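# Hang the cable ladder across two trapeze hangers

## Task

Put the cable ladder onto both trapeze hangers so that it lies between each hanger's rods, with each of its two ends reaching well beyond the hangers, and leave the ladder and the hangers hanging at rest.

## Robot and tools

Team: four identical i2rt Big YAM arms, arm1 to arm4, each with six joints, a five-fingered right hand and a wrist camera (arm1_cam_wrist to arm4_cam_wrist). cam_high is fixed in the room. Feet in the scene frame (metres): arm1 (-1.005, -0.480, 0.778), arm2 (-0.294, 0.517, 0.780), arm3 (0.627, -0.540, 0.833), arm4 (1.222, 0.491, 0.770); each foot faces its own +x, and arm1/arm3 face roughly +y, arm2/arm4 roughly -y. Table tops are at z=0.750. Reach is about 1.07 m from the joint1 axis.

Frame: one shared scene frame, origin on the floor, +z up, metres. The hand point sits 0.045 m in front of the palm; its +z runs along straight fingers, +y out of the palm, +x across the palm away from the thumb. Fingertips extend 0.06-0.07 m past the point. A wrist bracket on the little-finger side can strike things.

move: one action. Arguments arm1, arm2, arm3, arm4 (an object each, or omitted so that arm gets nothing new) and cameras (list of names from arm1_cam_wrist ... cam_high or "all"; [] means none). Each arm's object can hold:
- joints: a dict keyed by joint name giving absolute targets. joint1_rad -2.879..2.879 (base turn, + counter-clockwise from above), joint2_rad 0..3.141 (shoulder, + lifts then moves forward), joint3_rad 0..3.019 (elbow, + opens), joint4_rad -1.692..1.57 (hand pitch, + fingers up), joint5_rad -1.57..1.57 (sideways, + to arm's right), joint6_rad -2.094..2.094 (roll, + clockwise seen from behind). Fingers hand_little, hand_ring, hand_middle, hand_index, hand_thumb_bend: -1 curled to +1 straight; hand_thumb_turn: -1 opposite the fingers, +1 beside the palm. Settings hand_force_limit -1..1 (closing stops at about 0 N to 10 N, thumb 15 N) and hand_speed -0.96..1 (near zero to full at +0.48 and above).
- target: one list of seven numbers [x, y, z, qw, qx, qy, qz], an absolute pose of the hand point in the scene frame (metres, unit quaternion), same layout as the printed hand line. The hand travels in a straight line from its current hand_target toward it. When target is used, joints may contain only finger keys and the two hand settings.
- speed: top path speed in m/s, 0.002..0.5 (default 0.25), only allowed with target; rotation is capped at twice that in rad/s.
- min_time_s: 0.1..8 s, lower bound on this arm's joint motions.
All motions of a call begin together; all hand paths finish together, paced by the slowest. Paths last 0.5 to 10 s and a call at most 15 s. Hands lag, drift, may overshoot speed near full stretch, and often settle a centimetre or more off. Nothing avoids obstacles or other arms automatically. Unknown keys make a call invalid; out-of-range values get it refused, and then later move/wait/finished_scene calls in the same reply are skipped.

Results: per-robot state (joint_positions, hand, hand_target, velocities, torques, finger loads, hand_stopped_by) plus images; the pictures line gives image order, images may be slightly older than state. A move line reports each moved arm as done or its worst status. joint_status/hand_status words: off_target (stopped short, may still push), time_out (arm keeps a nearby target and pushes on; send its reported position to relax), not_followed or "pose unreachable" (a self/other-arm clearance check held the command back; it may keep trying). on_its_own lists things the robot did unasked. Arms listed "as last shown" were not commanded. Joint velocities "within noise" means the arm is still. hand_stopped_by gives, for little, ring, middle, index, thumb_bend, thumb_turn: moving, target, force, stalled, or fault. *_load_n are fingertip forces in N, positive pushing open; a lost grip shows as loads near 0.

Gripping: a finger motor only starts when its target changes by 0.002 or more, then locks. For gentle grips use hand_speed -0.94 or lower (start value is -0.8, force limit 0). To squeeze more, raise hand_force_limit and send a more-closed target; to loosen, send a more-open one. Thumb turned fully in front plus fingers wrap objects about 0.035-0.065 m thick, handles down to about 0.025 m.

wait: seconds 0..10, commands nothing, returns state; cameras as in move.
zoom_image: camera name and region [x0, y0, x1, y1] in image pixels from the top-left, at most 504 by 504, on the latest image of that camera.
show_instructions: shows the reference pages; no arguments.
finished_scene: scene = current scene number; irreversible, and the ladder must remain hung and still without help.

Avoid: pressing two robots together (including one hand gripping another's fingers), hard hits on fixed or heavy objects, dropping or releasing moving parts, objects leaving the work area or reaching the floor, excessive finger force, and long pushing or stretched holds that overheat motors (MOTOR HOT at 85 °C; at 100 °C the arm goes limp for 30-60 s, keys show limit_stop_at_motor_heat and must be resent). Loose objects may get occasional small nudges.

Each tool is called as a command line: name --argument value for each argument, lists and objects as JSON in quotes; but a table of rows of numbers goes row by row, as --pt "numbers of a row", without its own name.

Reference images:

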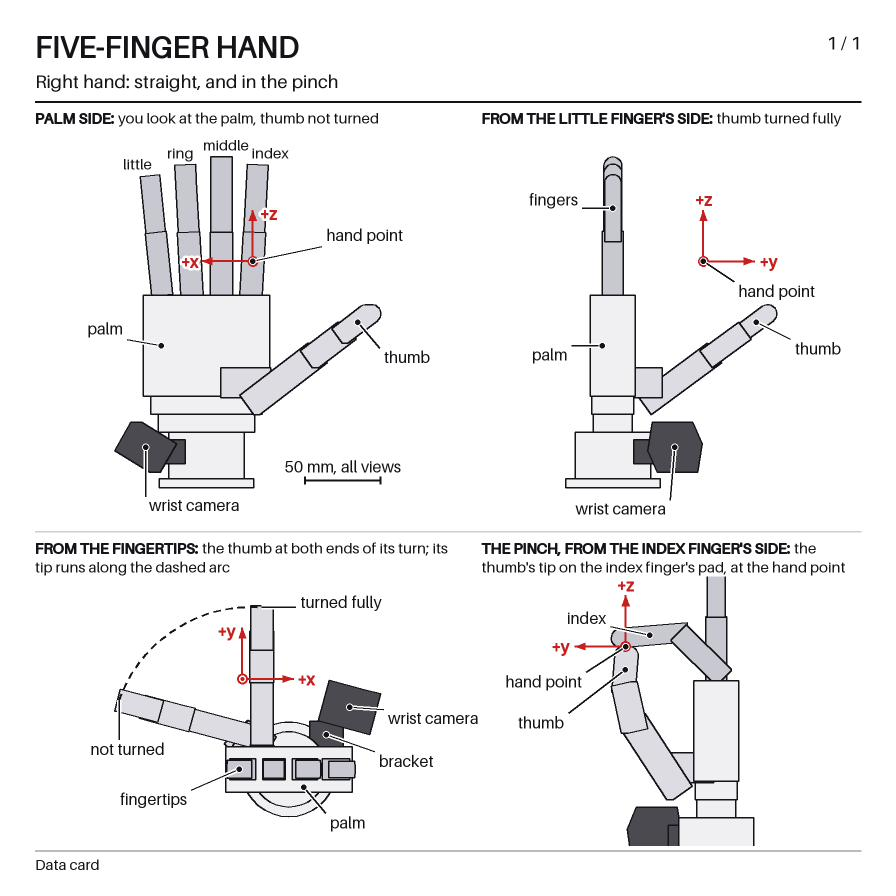

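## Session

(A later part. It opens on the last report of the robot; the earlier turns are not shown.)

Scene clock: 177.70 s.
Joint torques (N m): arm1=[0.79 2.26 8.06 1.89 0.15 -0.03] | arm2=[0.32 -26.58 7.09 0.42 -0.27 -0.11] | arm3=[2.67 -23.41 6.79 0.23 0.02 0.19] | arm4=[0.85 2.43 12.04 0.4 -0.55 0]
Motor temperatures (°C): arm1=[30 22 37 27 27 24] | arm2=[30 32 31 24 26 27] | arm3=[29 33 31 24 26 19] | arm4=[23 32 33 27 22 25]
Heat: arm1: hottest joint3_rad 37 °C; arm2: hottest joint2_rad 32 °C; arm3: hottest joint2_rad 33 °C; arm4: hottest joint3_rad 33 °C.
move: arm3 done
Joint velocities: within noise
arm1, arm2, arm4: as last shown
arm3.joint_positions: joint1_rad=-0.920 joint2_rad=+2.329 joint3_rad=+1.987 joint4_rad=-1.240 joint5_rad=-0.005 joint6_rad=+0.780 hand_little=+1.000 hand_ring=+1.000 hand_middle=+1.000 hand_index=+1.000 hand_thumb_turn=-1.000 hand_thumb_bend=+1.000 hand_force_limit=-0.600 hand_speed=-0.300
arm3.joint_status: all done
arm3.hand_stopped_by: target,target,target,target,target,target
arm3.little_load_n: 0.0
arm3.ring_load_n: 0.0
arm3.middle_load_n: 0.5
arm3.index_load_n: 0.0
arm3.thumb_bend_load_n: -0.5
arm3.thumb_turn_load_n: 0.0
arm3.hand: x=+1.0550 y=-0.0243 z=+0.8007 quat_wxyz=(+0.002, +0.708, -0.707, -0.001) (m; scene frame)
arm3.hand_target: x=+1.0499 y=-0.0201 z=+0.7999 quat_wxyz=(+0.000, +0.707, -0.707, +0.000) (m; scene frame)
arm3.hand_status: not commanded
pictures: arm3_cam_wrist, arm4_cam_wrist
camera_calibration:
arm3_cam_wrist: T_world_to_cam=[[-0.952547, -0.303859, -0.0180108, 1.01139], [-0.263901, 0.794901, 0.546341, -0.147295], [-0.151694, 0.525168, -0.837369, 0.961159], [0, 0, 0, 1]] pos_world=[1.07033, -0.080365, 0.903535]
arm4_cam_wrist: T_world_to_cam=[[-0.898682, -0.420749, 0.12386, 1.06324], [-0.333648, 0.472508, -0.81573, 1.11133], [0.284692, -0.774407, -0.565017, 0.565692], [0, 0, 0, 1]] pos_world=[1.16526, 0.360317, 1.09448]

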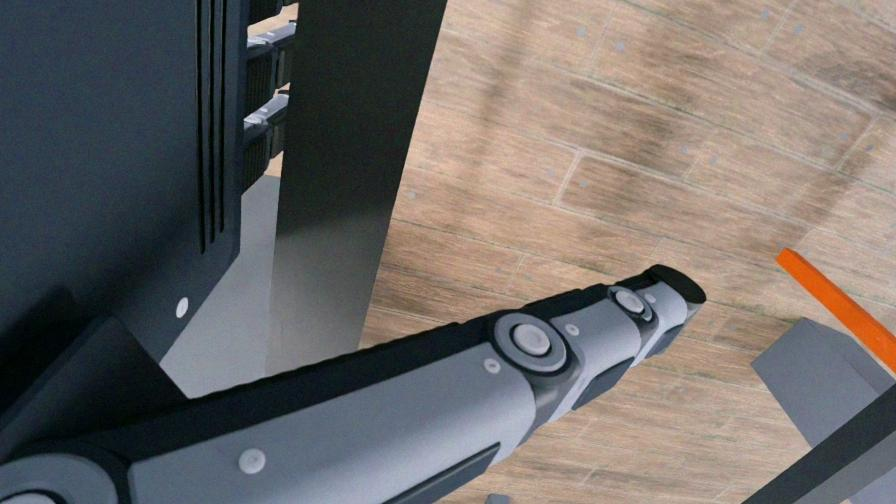

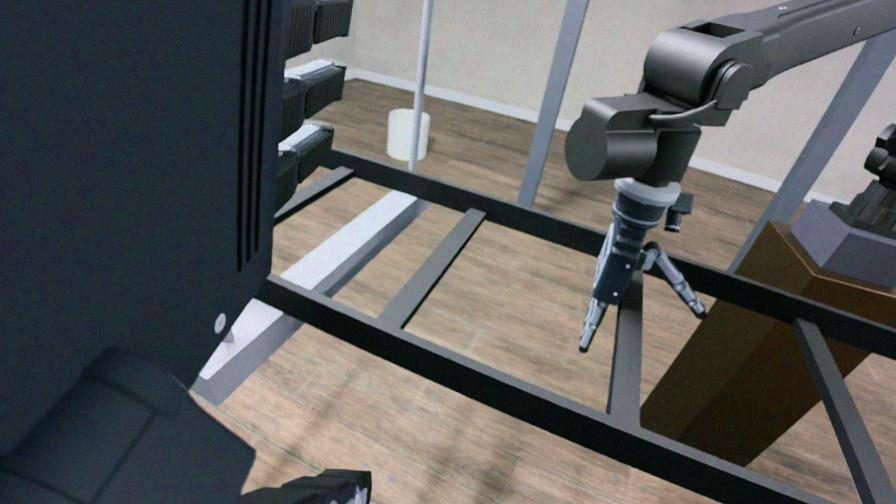

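move --arm2 '{"target":[0.165,-0.036,1.0,0,0.6088,0.7934,0],"speed":0.12}' --arm3 '{"target":[1.06,-0.02,0.98,0,0.7071,-0.7071,0],"speed":0.12}' --cameras '["all"]'

Scene clock: 180.33 s.
Joint torques (N m): arm1=[0.44 2.14 8.1 2.02 0.15 -0.02] | arm2=[-0.56 -24.41 11.86 -0.29 -0.26 -0.11] | arm3=[1.32 -21.25 11.22 -0.44 0.03 0.09] | arm4=[0.79 2.2 11.97 0.4 -0.57 -0.01]
Motor temperatures (°C): arm1=[30 22 37 27 27 24] | arm2=[30 33 32 24 26 27] | arm3=[29 33 31 24 26 19] | arm4=[23 31 33 27 22 24]
Heat: arm1: hottest joint3_rad 37 °C; arm2: hottest joint2_rad 33 °C; arm3: hottest joint2_rad 33 °C; arm4: hottest joint3_rad 33 °C.
move: arm2 off_target; arm3 done
Joint velocities: within noise
arm1: as last shown
arm1.middle_load_n: -0.5
arm2.joint_positions: joint1_rad=+0.750 joint2_rad=+2.157 joint3_rad=+2.251 joint4_rad=-1.700 joint5_rad=+0.001 joint6_rad=+1.960 hand_little=+1.000 hand_ring=+1.000 hand_middle=+1.000 hand_index=+1.000 hand_thumb_turn=+1.000 hand_thumb_bend=+1.000 hand_force_limit=+0.000 hand_speed=-0.800
arm2.joint_status: not commanded
arm2.hand_stopped_by: target,target,target,target,target,target
arm2.little_load_n: 0.0
arm2.ring_load_n: 0.0
arm2.middle_load_n: 0.0
arm2.index_load_n: 0.0
arm2.thumb_bend_load_n: 0.0
arm2.thumb_turn_load_n: 0.0
arm2.hand: x=+0.1640 y=-0.0255 z=+0.9623 quat_wxyz=(+0.012, -0.613, -0.790, -0.003) (m; scene frame)
arm2.hand_target: x=+0.1637 y=-0.0345 z=+0.9992 quat_wxyz=(-0.020, -0.610, -0.792, +0.005) (m; scene frame)
arm2.hand_status: off_target (0.039 m and 1.5 deg from the pose sent, 0.141 m and 1.7 deg at the start; a joint's target at an end of its range on 33 of 70 steps)
arm3.joint_positions: joint1_rad=-0.920 joint2_rad=+2.250 joint3_rad=+2.308 joint4_rad=-1.654 joint5_rad=-0.005 joint6_rad=+0.780 hand_little=+1.000 hand_ring=+1.000 hand_middle=+1.000 hand_index=+1.000 hand_thumb_turn=-1.000 hand_thumb_bend=+1.000 hand_force_limit=-0.600 hand_speed=-0.300
arm3.joint_status: not commanded
arm3.hand_stopped_by: target,target,target,target,target,target
arm3.little_load_n: 0.0
arm3.ring_load_n: 0.0
arm3.middle_load_n: 0.0
arm3.index_load_n: 0.0
arm3.thumb_bend_load_n: 0.0
arm3.thumb_turn_load_n: 0.0
arm3.hand: x=+1.0530 y=-0.0258 z=+0.9754 quat_wxyz=(+0.009, +0.708, -0.707, -0.001) (m; scene frame)
arm3.hand_target: x=+1.0598 y=-0.0203 z=+0.9800 quat_wxyz=(-0.001, +0.707, -0.707, +0.000) (m; scene frame)
arm3.hand_status: done (0.010 m and 1.0 deg from the pose sent, 0.179 m and 0.3 deg at the start)
arm4.joint_positions: joint1_rad=-1.206 joint2_rad=+0.024 joint3_rad=+0.432 joint4_rad=-1.047 joint5_rad=-1.455 joint6_rad=-2.074 hand_little=+1.000 hand_ring=+1.000 hand_middle=+1.000 hand_index=+1.000 hand_thumb_turn=+1.000 hand_thumb_bend=+1.000 hand_force_limit=+0.000 hand_speed=-0.800
arm4.joint_status: not commanded
arm4.hand_stopped_by: target,target,target,target,target,target
arm4.little_load_n: 0.0
arm4.ring_load_n: 0.0
arm4.middle_load_n: 0.0
arm4.index_load_n: 0.0
arm4.thumb_bend_load_n: 0.0
arm4.thumb_turn_load_n: 0.0
arm4.hand: x=+1.1923 y=+0.2684 z=+1.0326 quat_wxyz=(+0.344, +0.577, -0.449, +0.589) (m; scene frame)
arm4.hand_target: x=+1.1995 y=+0.2715 z=+1.0593 quat_wxyz=(+0.365, +0.592, -0.427, +0.578) (m; scene frame)
arm4.hand_status: not commanded
pictures: arm1_cam_wrist, arm2_cam_wrist, arm3_cam_wrist, arm4_cam_wrist, cam_high
camera_calibration:
arm2_cam_wrist: T_world_to_cam=[[0.873546, 0.485022, -0.0408853, -0.0862099], [0.428999, -0.727512, 0.53543, -0.609224], [0.229951, -0.485263, -0.843589, 0.87481], [0, 0, 0, 1]] pos_world=[0.135502, 0.0231084, 1.06065]
arm3_cam_wrist: T_world_to_cam=[[-0.952671, -0.303943, -0.0060735, 1.00061], [-0.258702, 0.800053, 0.541284, -0.242539], [-0.15966, 0.517237, -0.840818, 1.11945], [0, 0, 0, 1]] pos_world=[1.06924, -0.0808497, 1.07862]
arm4_cam_wrist: T_world_to_cam=[[-0.898682, -0.420749, 0.12386, 1.06324], [-0.333648, 0.472508, -0.81573, 1.11133], [0.284692, -0.774407, -0.565017, 0.565692], [0, 0, 0, 1]] pos_world=[1.16526, 0.360317, 1.09448]

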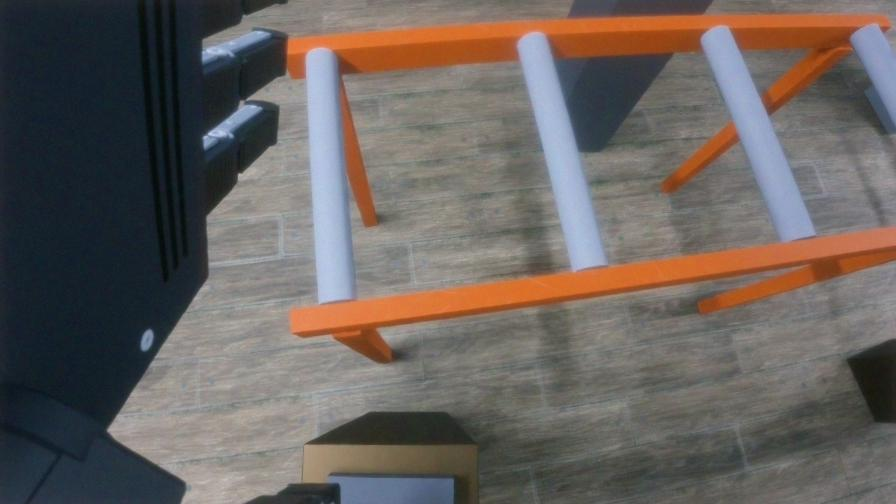

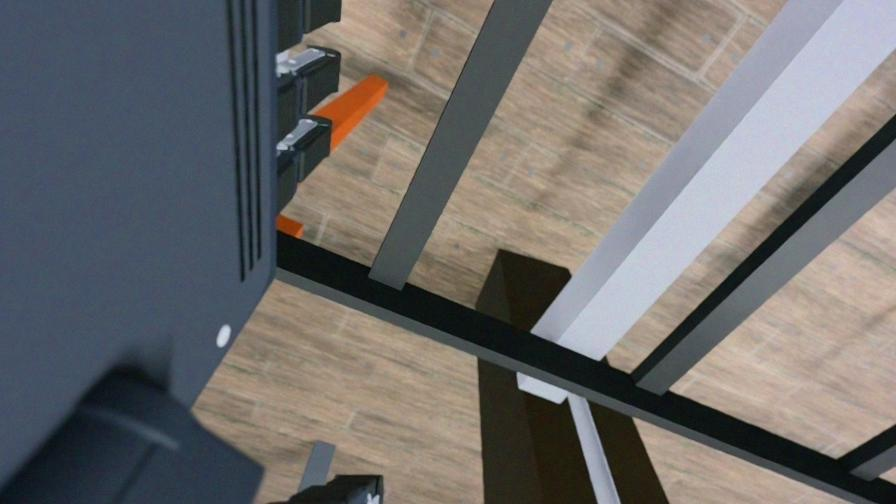

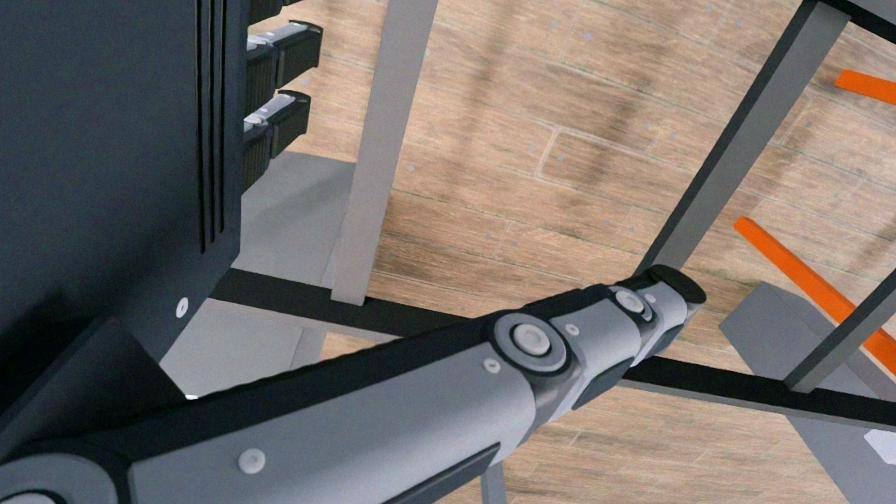

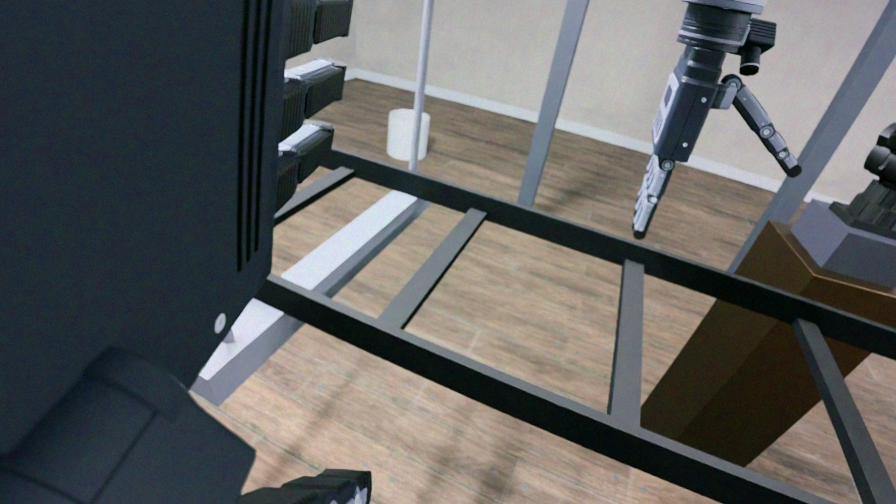

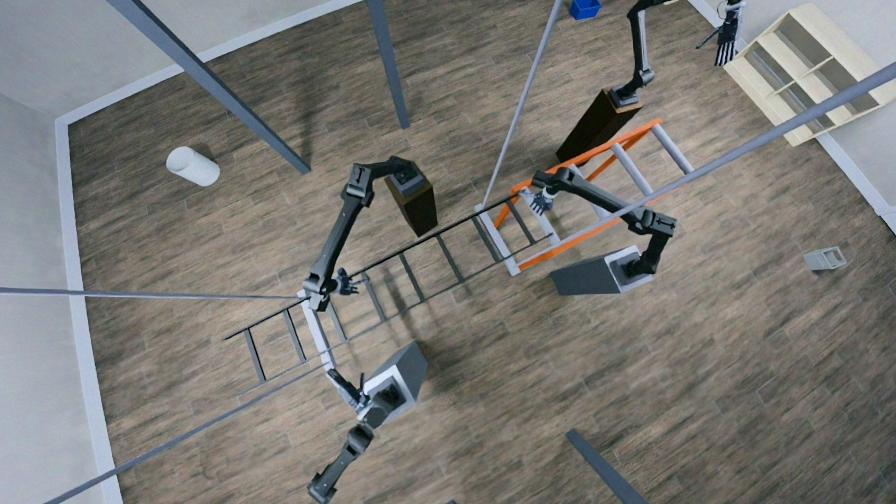

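zoom_image --camera "cam_high" --region '[460, 160, 620, 290]'

Scaled by 3.150 from the camera's 896x504 image, which has a finer 1280x720 frame.

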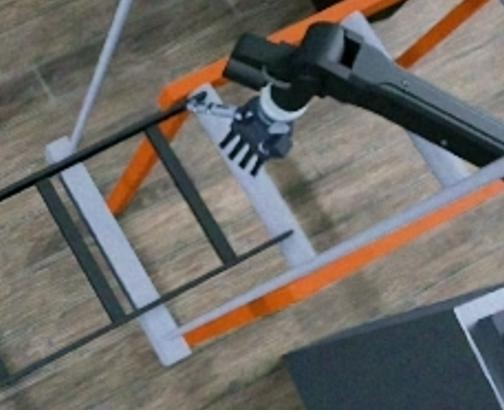

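move --arm2 '{"target":[-0.06,-0.036,1.0,0,0.7071,0.7071,0],"speed":0.25}' --cameras '["arm2_cam_wrist","cam_high"]'

Scene clock: 186.23 s.
Joint torques (N m): arm1=[0.62 1.96 8.17 1.95 0.16 -0.02] | arm2=[0.73 -19.78 6.79 0.31 -0.14 -0.1] | arm3=[1.32 -21.36 11.36 -0.43 0.03 0.09] | arm4=[0.91 2.14 12.03 0.5 -0.56 -0.02]
Motor temperatures (°C): arm1=[30 22 37 27 26 24] | arm2=[30 33 32 24 26 27] | arm3=[29 33 31 24 25 19] | arm4=[23 31 34 27 22 24]
Heat: arm1: hottest joint3_rad 37 °C; arm2: hottest joint2_rad 33 °C; arm3: hottest joint2_rad 33 °C; arm4: hottest joint3_rad 34 °C.
move: arm2 done
Joint velocities: within noise
arm1, arm3, arm4: as last shown
arm1.middle_load_n: 0.0
arm2.joint_positions: joint1_rad=+0.435 joint2_rad=+1.820 joint3_rad=+1.802 joint4_rad=-1.587 joint5_rad=+0.003 joint6_rad=+1.913 hand_little=+1.000 hand_ring=+1.000 hand_middle=+1.000 hand_index=+1.000 hand_thumb_turn=+1.000 hand_thumb_bend=+1.000 hand_force_limit=+0.000 hand_speed=-0.800
arm2.joint_status: not commanded
arm2.hand_stopped_by: target,target,target,target,target,target
arm2.little_load_n: 0.0
arm2.ring_load_n: 0.0
arm2.middle_load_n: 0.0
arm2.index_load_n: 0.0
arm2.thumb_bend_load_n: 0.0
arm2.thumb_turn_load_n: 0.0
arm2.hand: x=-0.0596 y=-0.0387 z=+0.9908 quat_wxyz=(+0.010, -0.713, -0.701, -0.005) (m; scene frame)
arm2.hand_target: x=-0.0600 y=-0.0360 z=+0.9998 quat_wxyz=(+0.000, -0.707, -0.707, +0.000) (m; scene frame)
arm2.hand_status: done (0.010 m and 1.6 deg from the pose sent, 0.227 m and 14.5 deg at the start)
arm3.hand: x=+1.0529 y=-0.0258 z=+0.9754 quat_wxyz=(+0.009, +0.708, -0.707, -0.001) (m; scene frame)
arm3.hand_target: x=+1.0597 y=-0.0204 z=+0.9800 quat_wxyz=(+0.000, +0.707, -0.707, +0.000) (m; scene frame)
pictures: arm2_cam_wrist, cam_high
camera_calibration:
arm2_cam_wrist: T_world_to_cam=[[0.971004, 0.235888, -0.038828, 0.11092], [0.219413, -0.814876, 0.536502, -0.555149], [0.0949145, -0.529465, -0.843006, 0.933458], [0, 0, 0, 1]] pos_world=[-0.0744958, 0.0156902, 1.08906]

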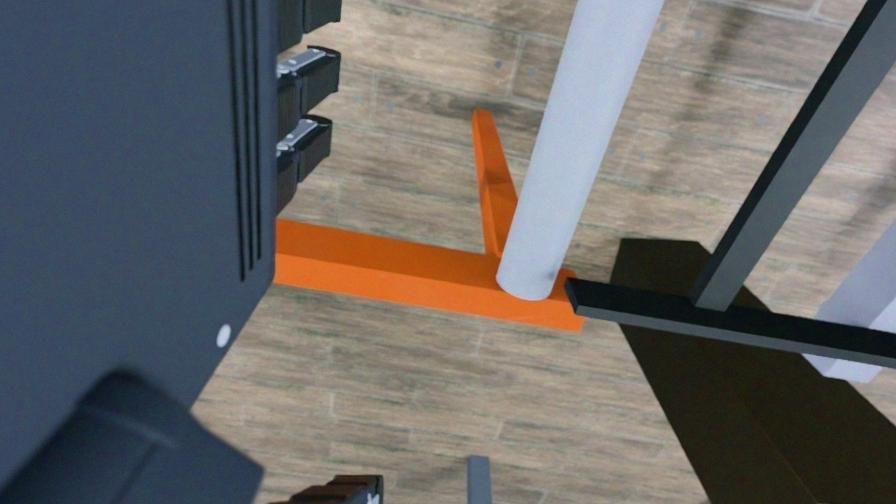

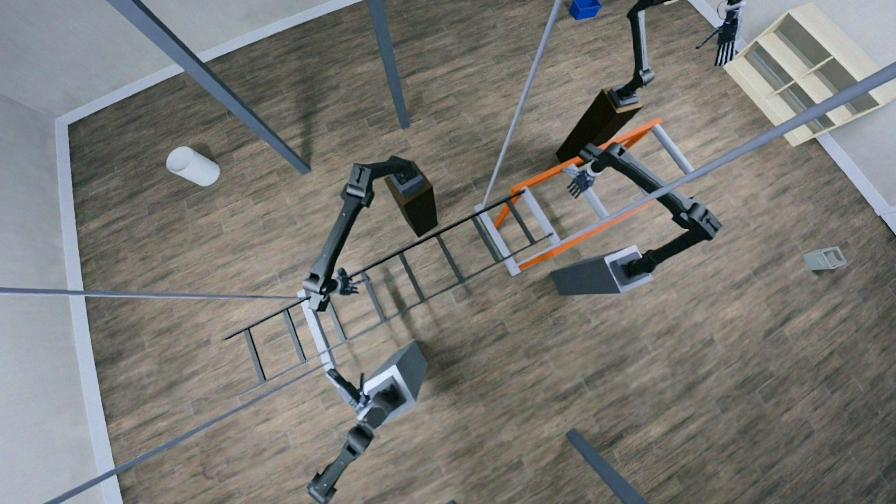

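move --arm3 '{"joints":{"joint1_rad":0.0,"joint2_rad":1.35,"joint3_rad":1.3,"joint4_rad":-1.5,"joint5_rad":0,"joint6_rad":1.5}}' --arm4 '{"target":[1.22,0.31,1.1,0.365,0.592,-0.427,0.578],"speed":0.2}' --cameras '["arm2_cam_wrist","arm4_cam_wrist","cam_high"]'

Scene clock: 189.23 s.
Joint torques (N m): arm1=[0.73 2.43 8.09 1.84 0.18 -0.03] | arm2=[1.14 -19.25 7.17 0.47 -0.13 -0.11] | arm3=[2.14 -8.94 7.64 -0.1 0.05 0.19] | arm4=[0.97 3.43 10.69 0.54 -0.53 0]
Motor temperatures (°C): arm1=[30 22 37 27 26 24] | arm2=[30 33 31 24 26 27] | arm3=[29 33 31 24 25 19] | arm4=[23 31 34 26 22 24]
Heat: arm1: hottest joint3_rad 37 °C; arm2: hottest joint2_rad 33 °C; arm3: hottest joint2_rad 33 °C; arm4: hottest joint3_rad 34 °C.
move: arm3 done; arm4 off_target
Joint velocities: within noise
arm1.joint_positions: joint1_rad=+0.216 joint2_rad=+0.625 joint3_rad=+1.335 joint4_rad=-1.420 joint5_rad=+0.160 joint6_rad=-1.240 hand_little=+1.000 hand_ring=+1.000 hand_middle=+1.000 hand_index=+1.000 hand_thumb_turn=+1.000 hand_thumb_bend=+1.000 hand_force_limit=+0.000 hand_speed=-0.800
arm1.joint_status: not commanded
arm1.hand_stopped_by: target,target,target,target,target,target
arm1.little_load_n: 0.0
arm1.ring_load_n: 0.0
arm1.middle_load_n: 0.0
arm1.index_load_n: 0.0
arm1.thumb_bend_load_n: 0.0
arm1.thumb_turn_load_n: 0.0
arm1.hand: x=-0.9364 y=-0.2680 z=+1.2280 quat_wxyz=(-0.306, +0.744, +0.519, +0.290) (m; scene frame)
arm1.hand_target: x=-0.9363 y=-0.2686 z=+1.2356 quat_wxyz=(-0.313, +0.741, +0.516, +0.295) (m; scene frame)
arm1.hand_status: not commanded
arm2: as last shown
arm3.joint_positions: joint1_rad=-0.008 joint2_rad=+1.346 joint3_rad=+1.306 joint4_rad=-1.498 joint5_rad=-0.003 joint6_rad=+1.488 hand_little=+1.000 hand_ring=+1.000 hand_middle=+1.000 hand_index=+1.000 hand_thumb_turn=-1.000 hand_thumb_bend=+1.000 hand_force_limit=-0.600 hand_speed=-0.300
arm3.joint_status: all done
arm3.hand_stopped_by: target,target,target,target,target,target
arm3.little_load_n: 0.0
arm3.ring_load_n: 0.0
arm3.middle_load_n: 0.0
arm3.index_load_n: -0.5
arm3.thumb_bend_load_n: 0.0
arm3.thumb_turn_load_n: 0.0
arm3.hand: x=+0.5114 y=-0.1322 z=+1.0662 quat_wxyz=(-0.014, +0.776, -0.631, -0.011) (m; scene frame)
arm3.hand_target: x=+0.5095 y=-0.1341 z=+1.0620 quat_wxyz=(-0.011, +0.775, -0.632, -0.006) (m; scene frame)
arm3.hand_status: not commanded
arm4.joint_positions: joint1_rad=-1.134 joint2_rad=+0.024 joint3_rad=+0.671 joint4_rad=-1.344 joint5_rad=-1.217 joint6_rad=-2.074 hand_little=+1.000 hand_ring=+1.000 hand_middle=+1.000 hand_index=+1.000 hand_thumb_turn=+1.000 hand_thumb_bend=+1.000 hand_force_limit=+0.000 hand_speed=-0.800
arm4.joint_status: not commanded
arm4.hand_stopped_by: target,target,target,target,target,target
arm4.little_load_n: 0.0
arm4.ring_load_n: 0.0
arm4.middle_load_n: 0.0
arm4.index_load_n: 0.0
arm4.thumb_bend_load_n: 0.0
arm4.thumb_turn_load_n: 0.0
arm4.hand: x=+1.2118 y=+0.2998 z=+1.0776 quat_wxyz=(+0.336, +0.582, -0.522, +0.525) (m; scene frame)
arm4.hand_target: x=+1.2213 y=+0.3051 z=+1.0996 quat_wxyz=(+0.356, +0.595, -0.501, +0.517) (m; scene frame)
arm4.hand_status: off_target (0.026 m and 12.9 deg from the pose sent, 0.084 m and 4.1 deg at the start; a joint's target at an end of its range on 70 of 70 steps)
pictures: arm2_cam_wrist, arm4_cam_wrist, cam_high
camera_calibration:
arm2_cam_wrist: T_world_to_cam=[[0.970915, 0.236259, -0.0388066, 0.110884], [0.219718, -0.814824, 0.536457, -0.555078], [0.0951224, -0.52938, -0.843035, 0.933504], [0, 0, 0, 1]] pos_world=[-0.0744951, 0.0156906, 1.08905]
arm4_cam_wrist: T_world_to_cam=[[-0.939637, -0.331272, 0.0856745, 1.15236], [-0.28759, 0.628927, -0.722318, 0.936256], [0.185401, -0.703356, -0.686234, 0.839523], [0, 0, 0, 1]] pos_world=[1.19641, 0.383393, 1.15366]

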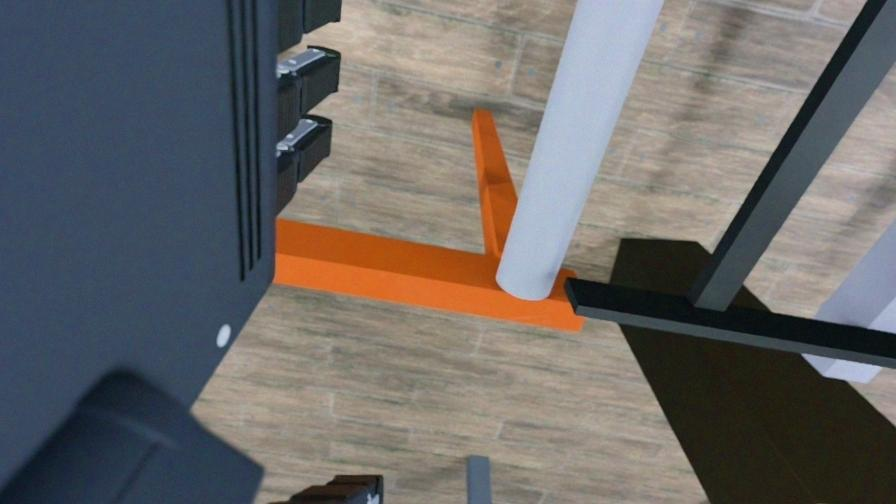

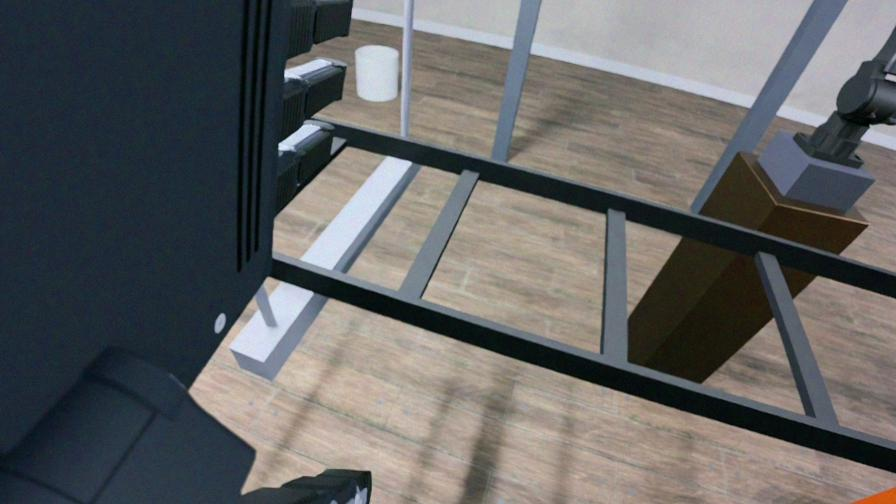

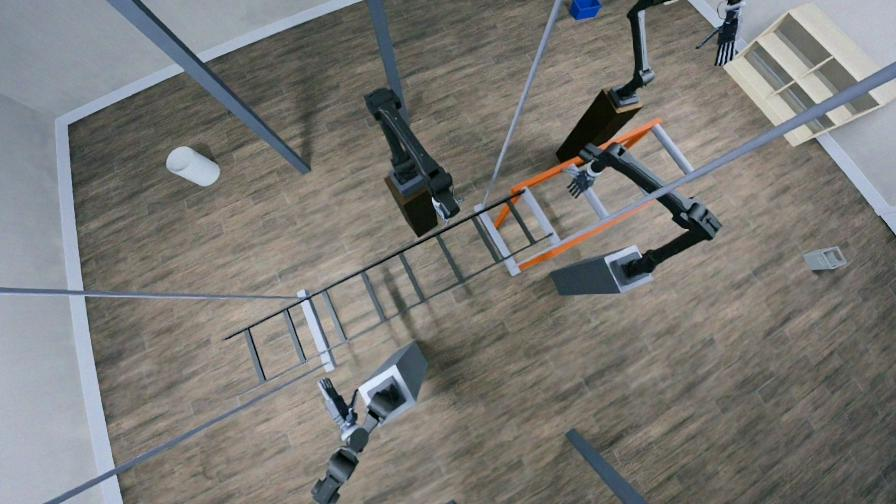

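finished_scene --scene 1

The scene is finished: the task was done.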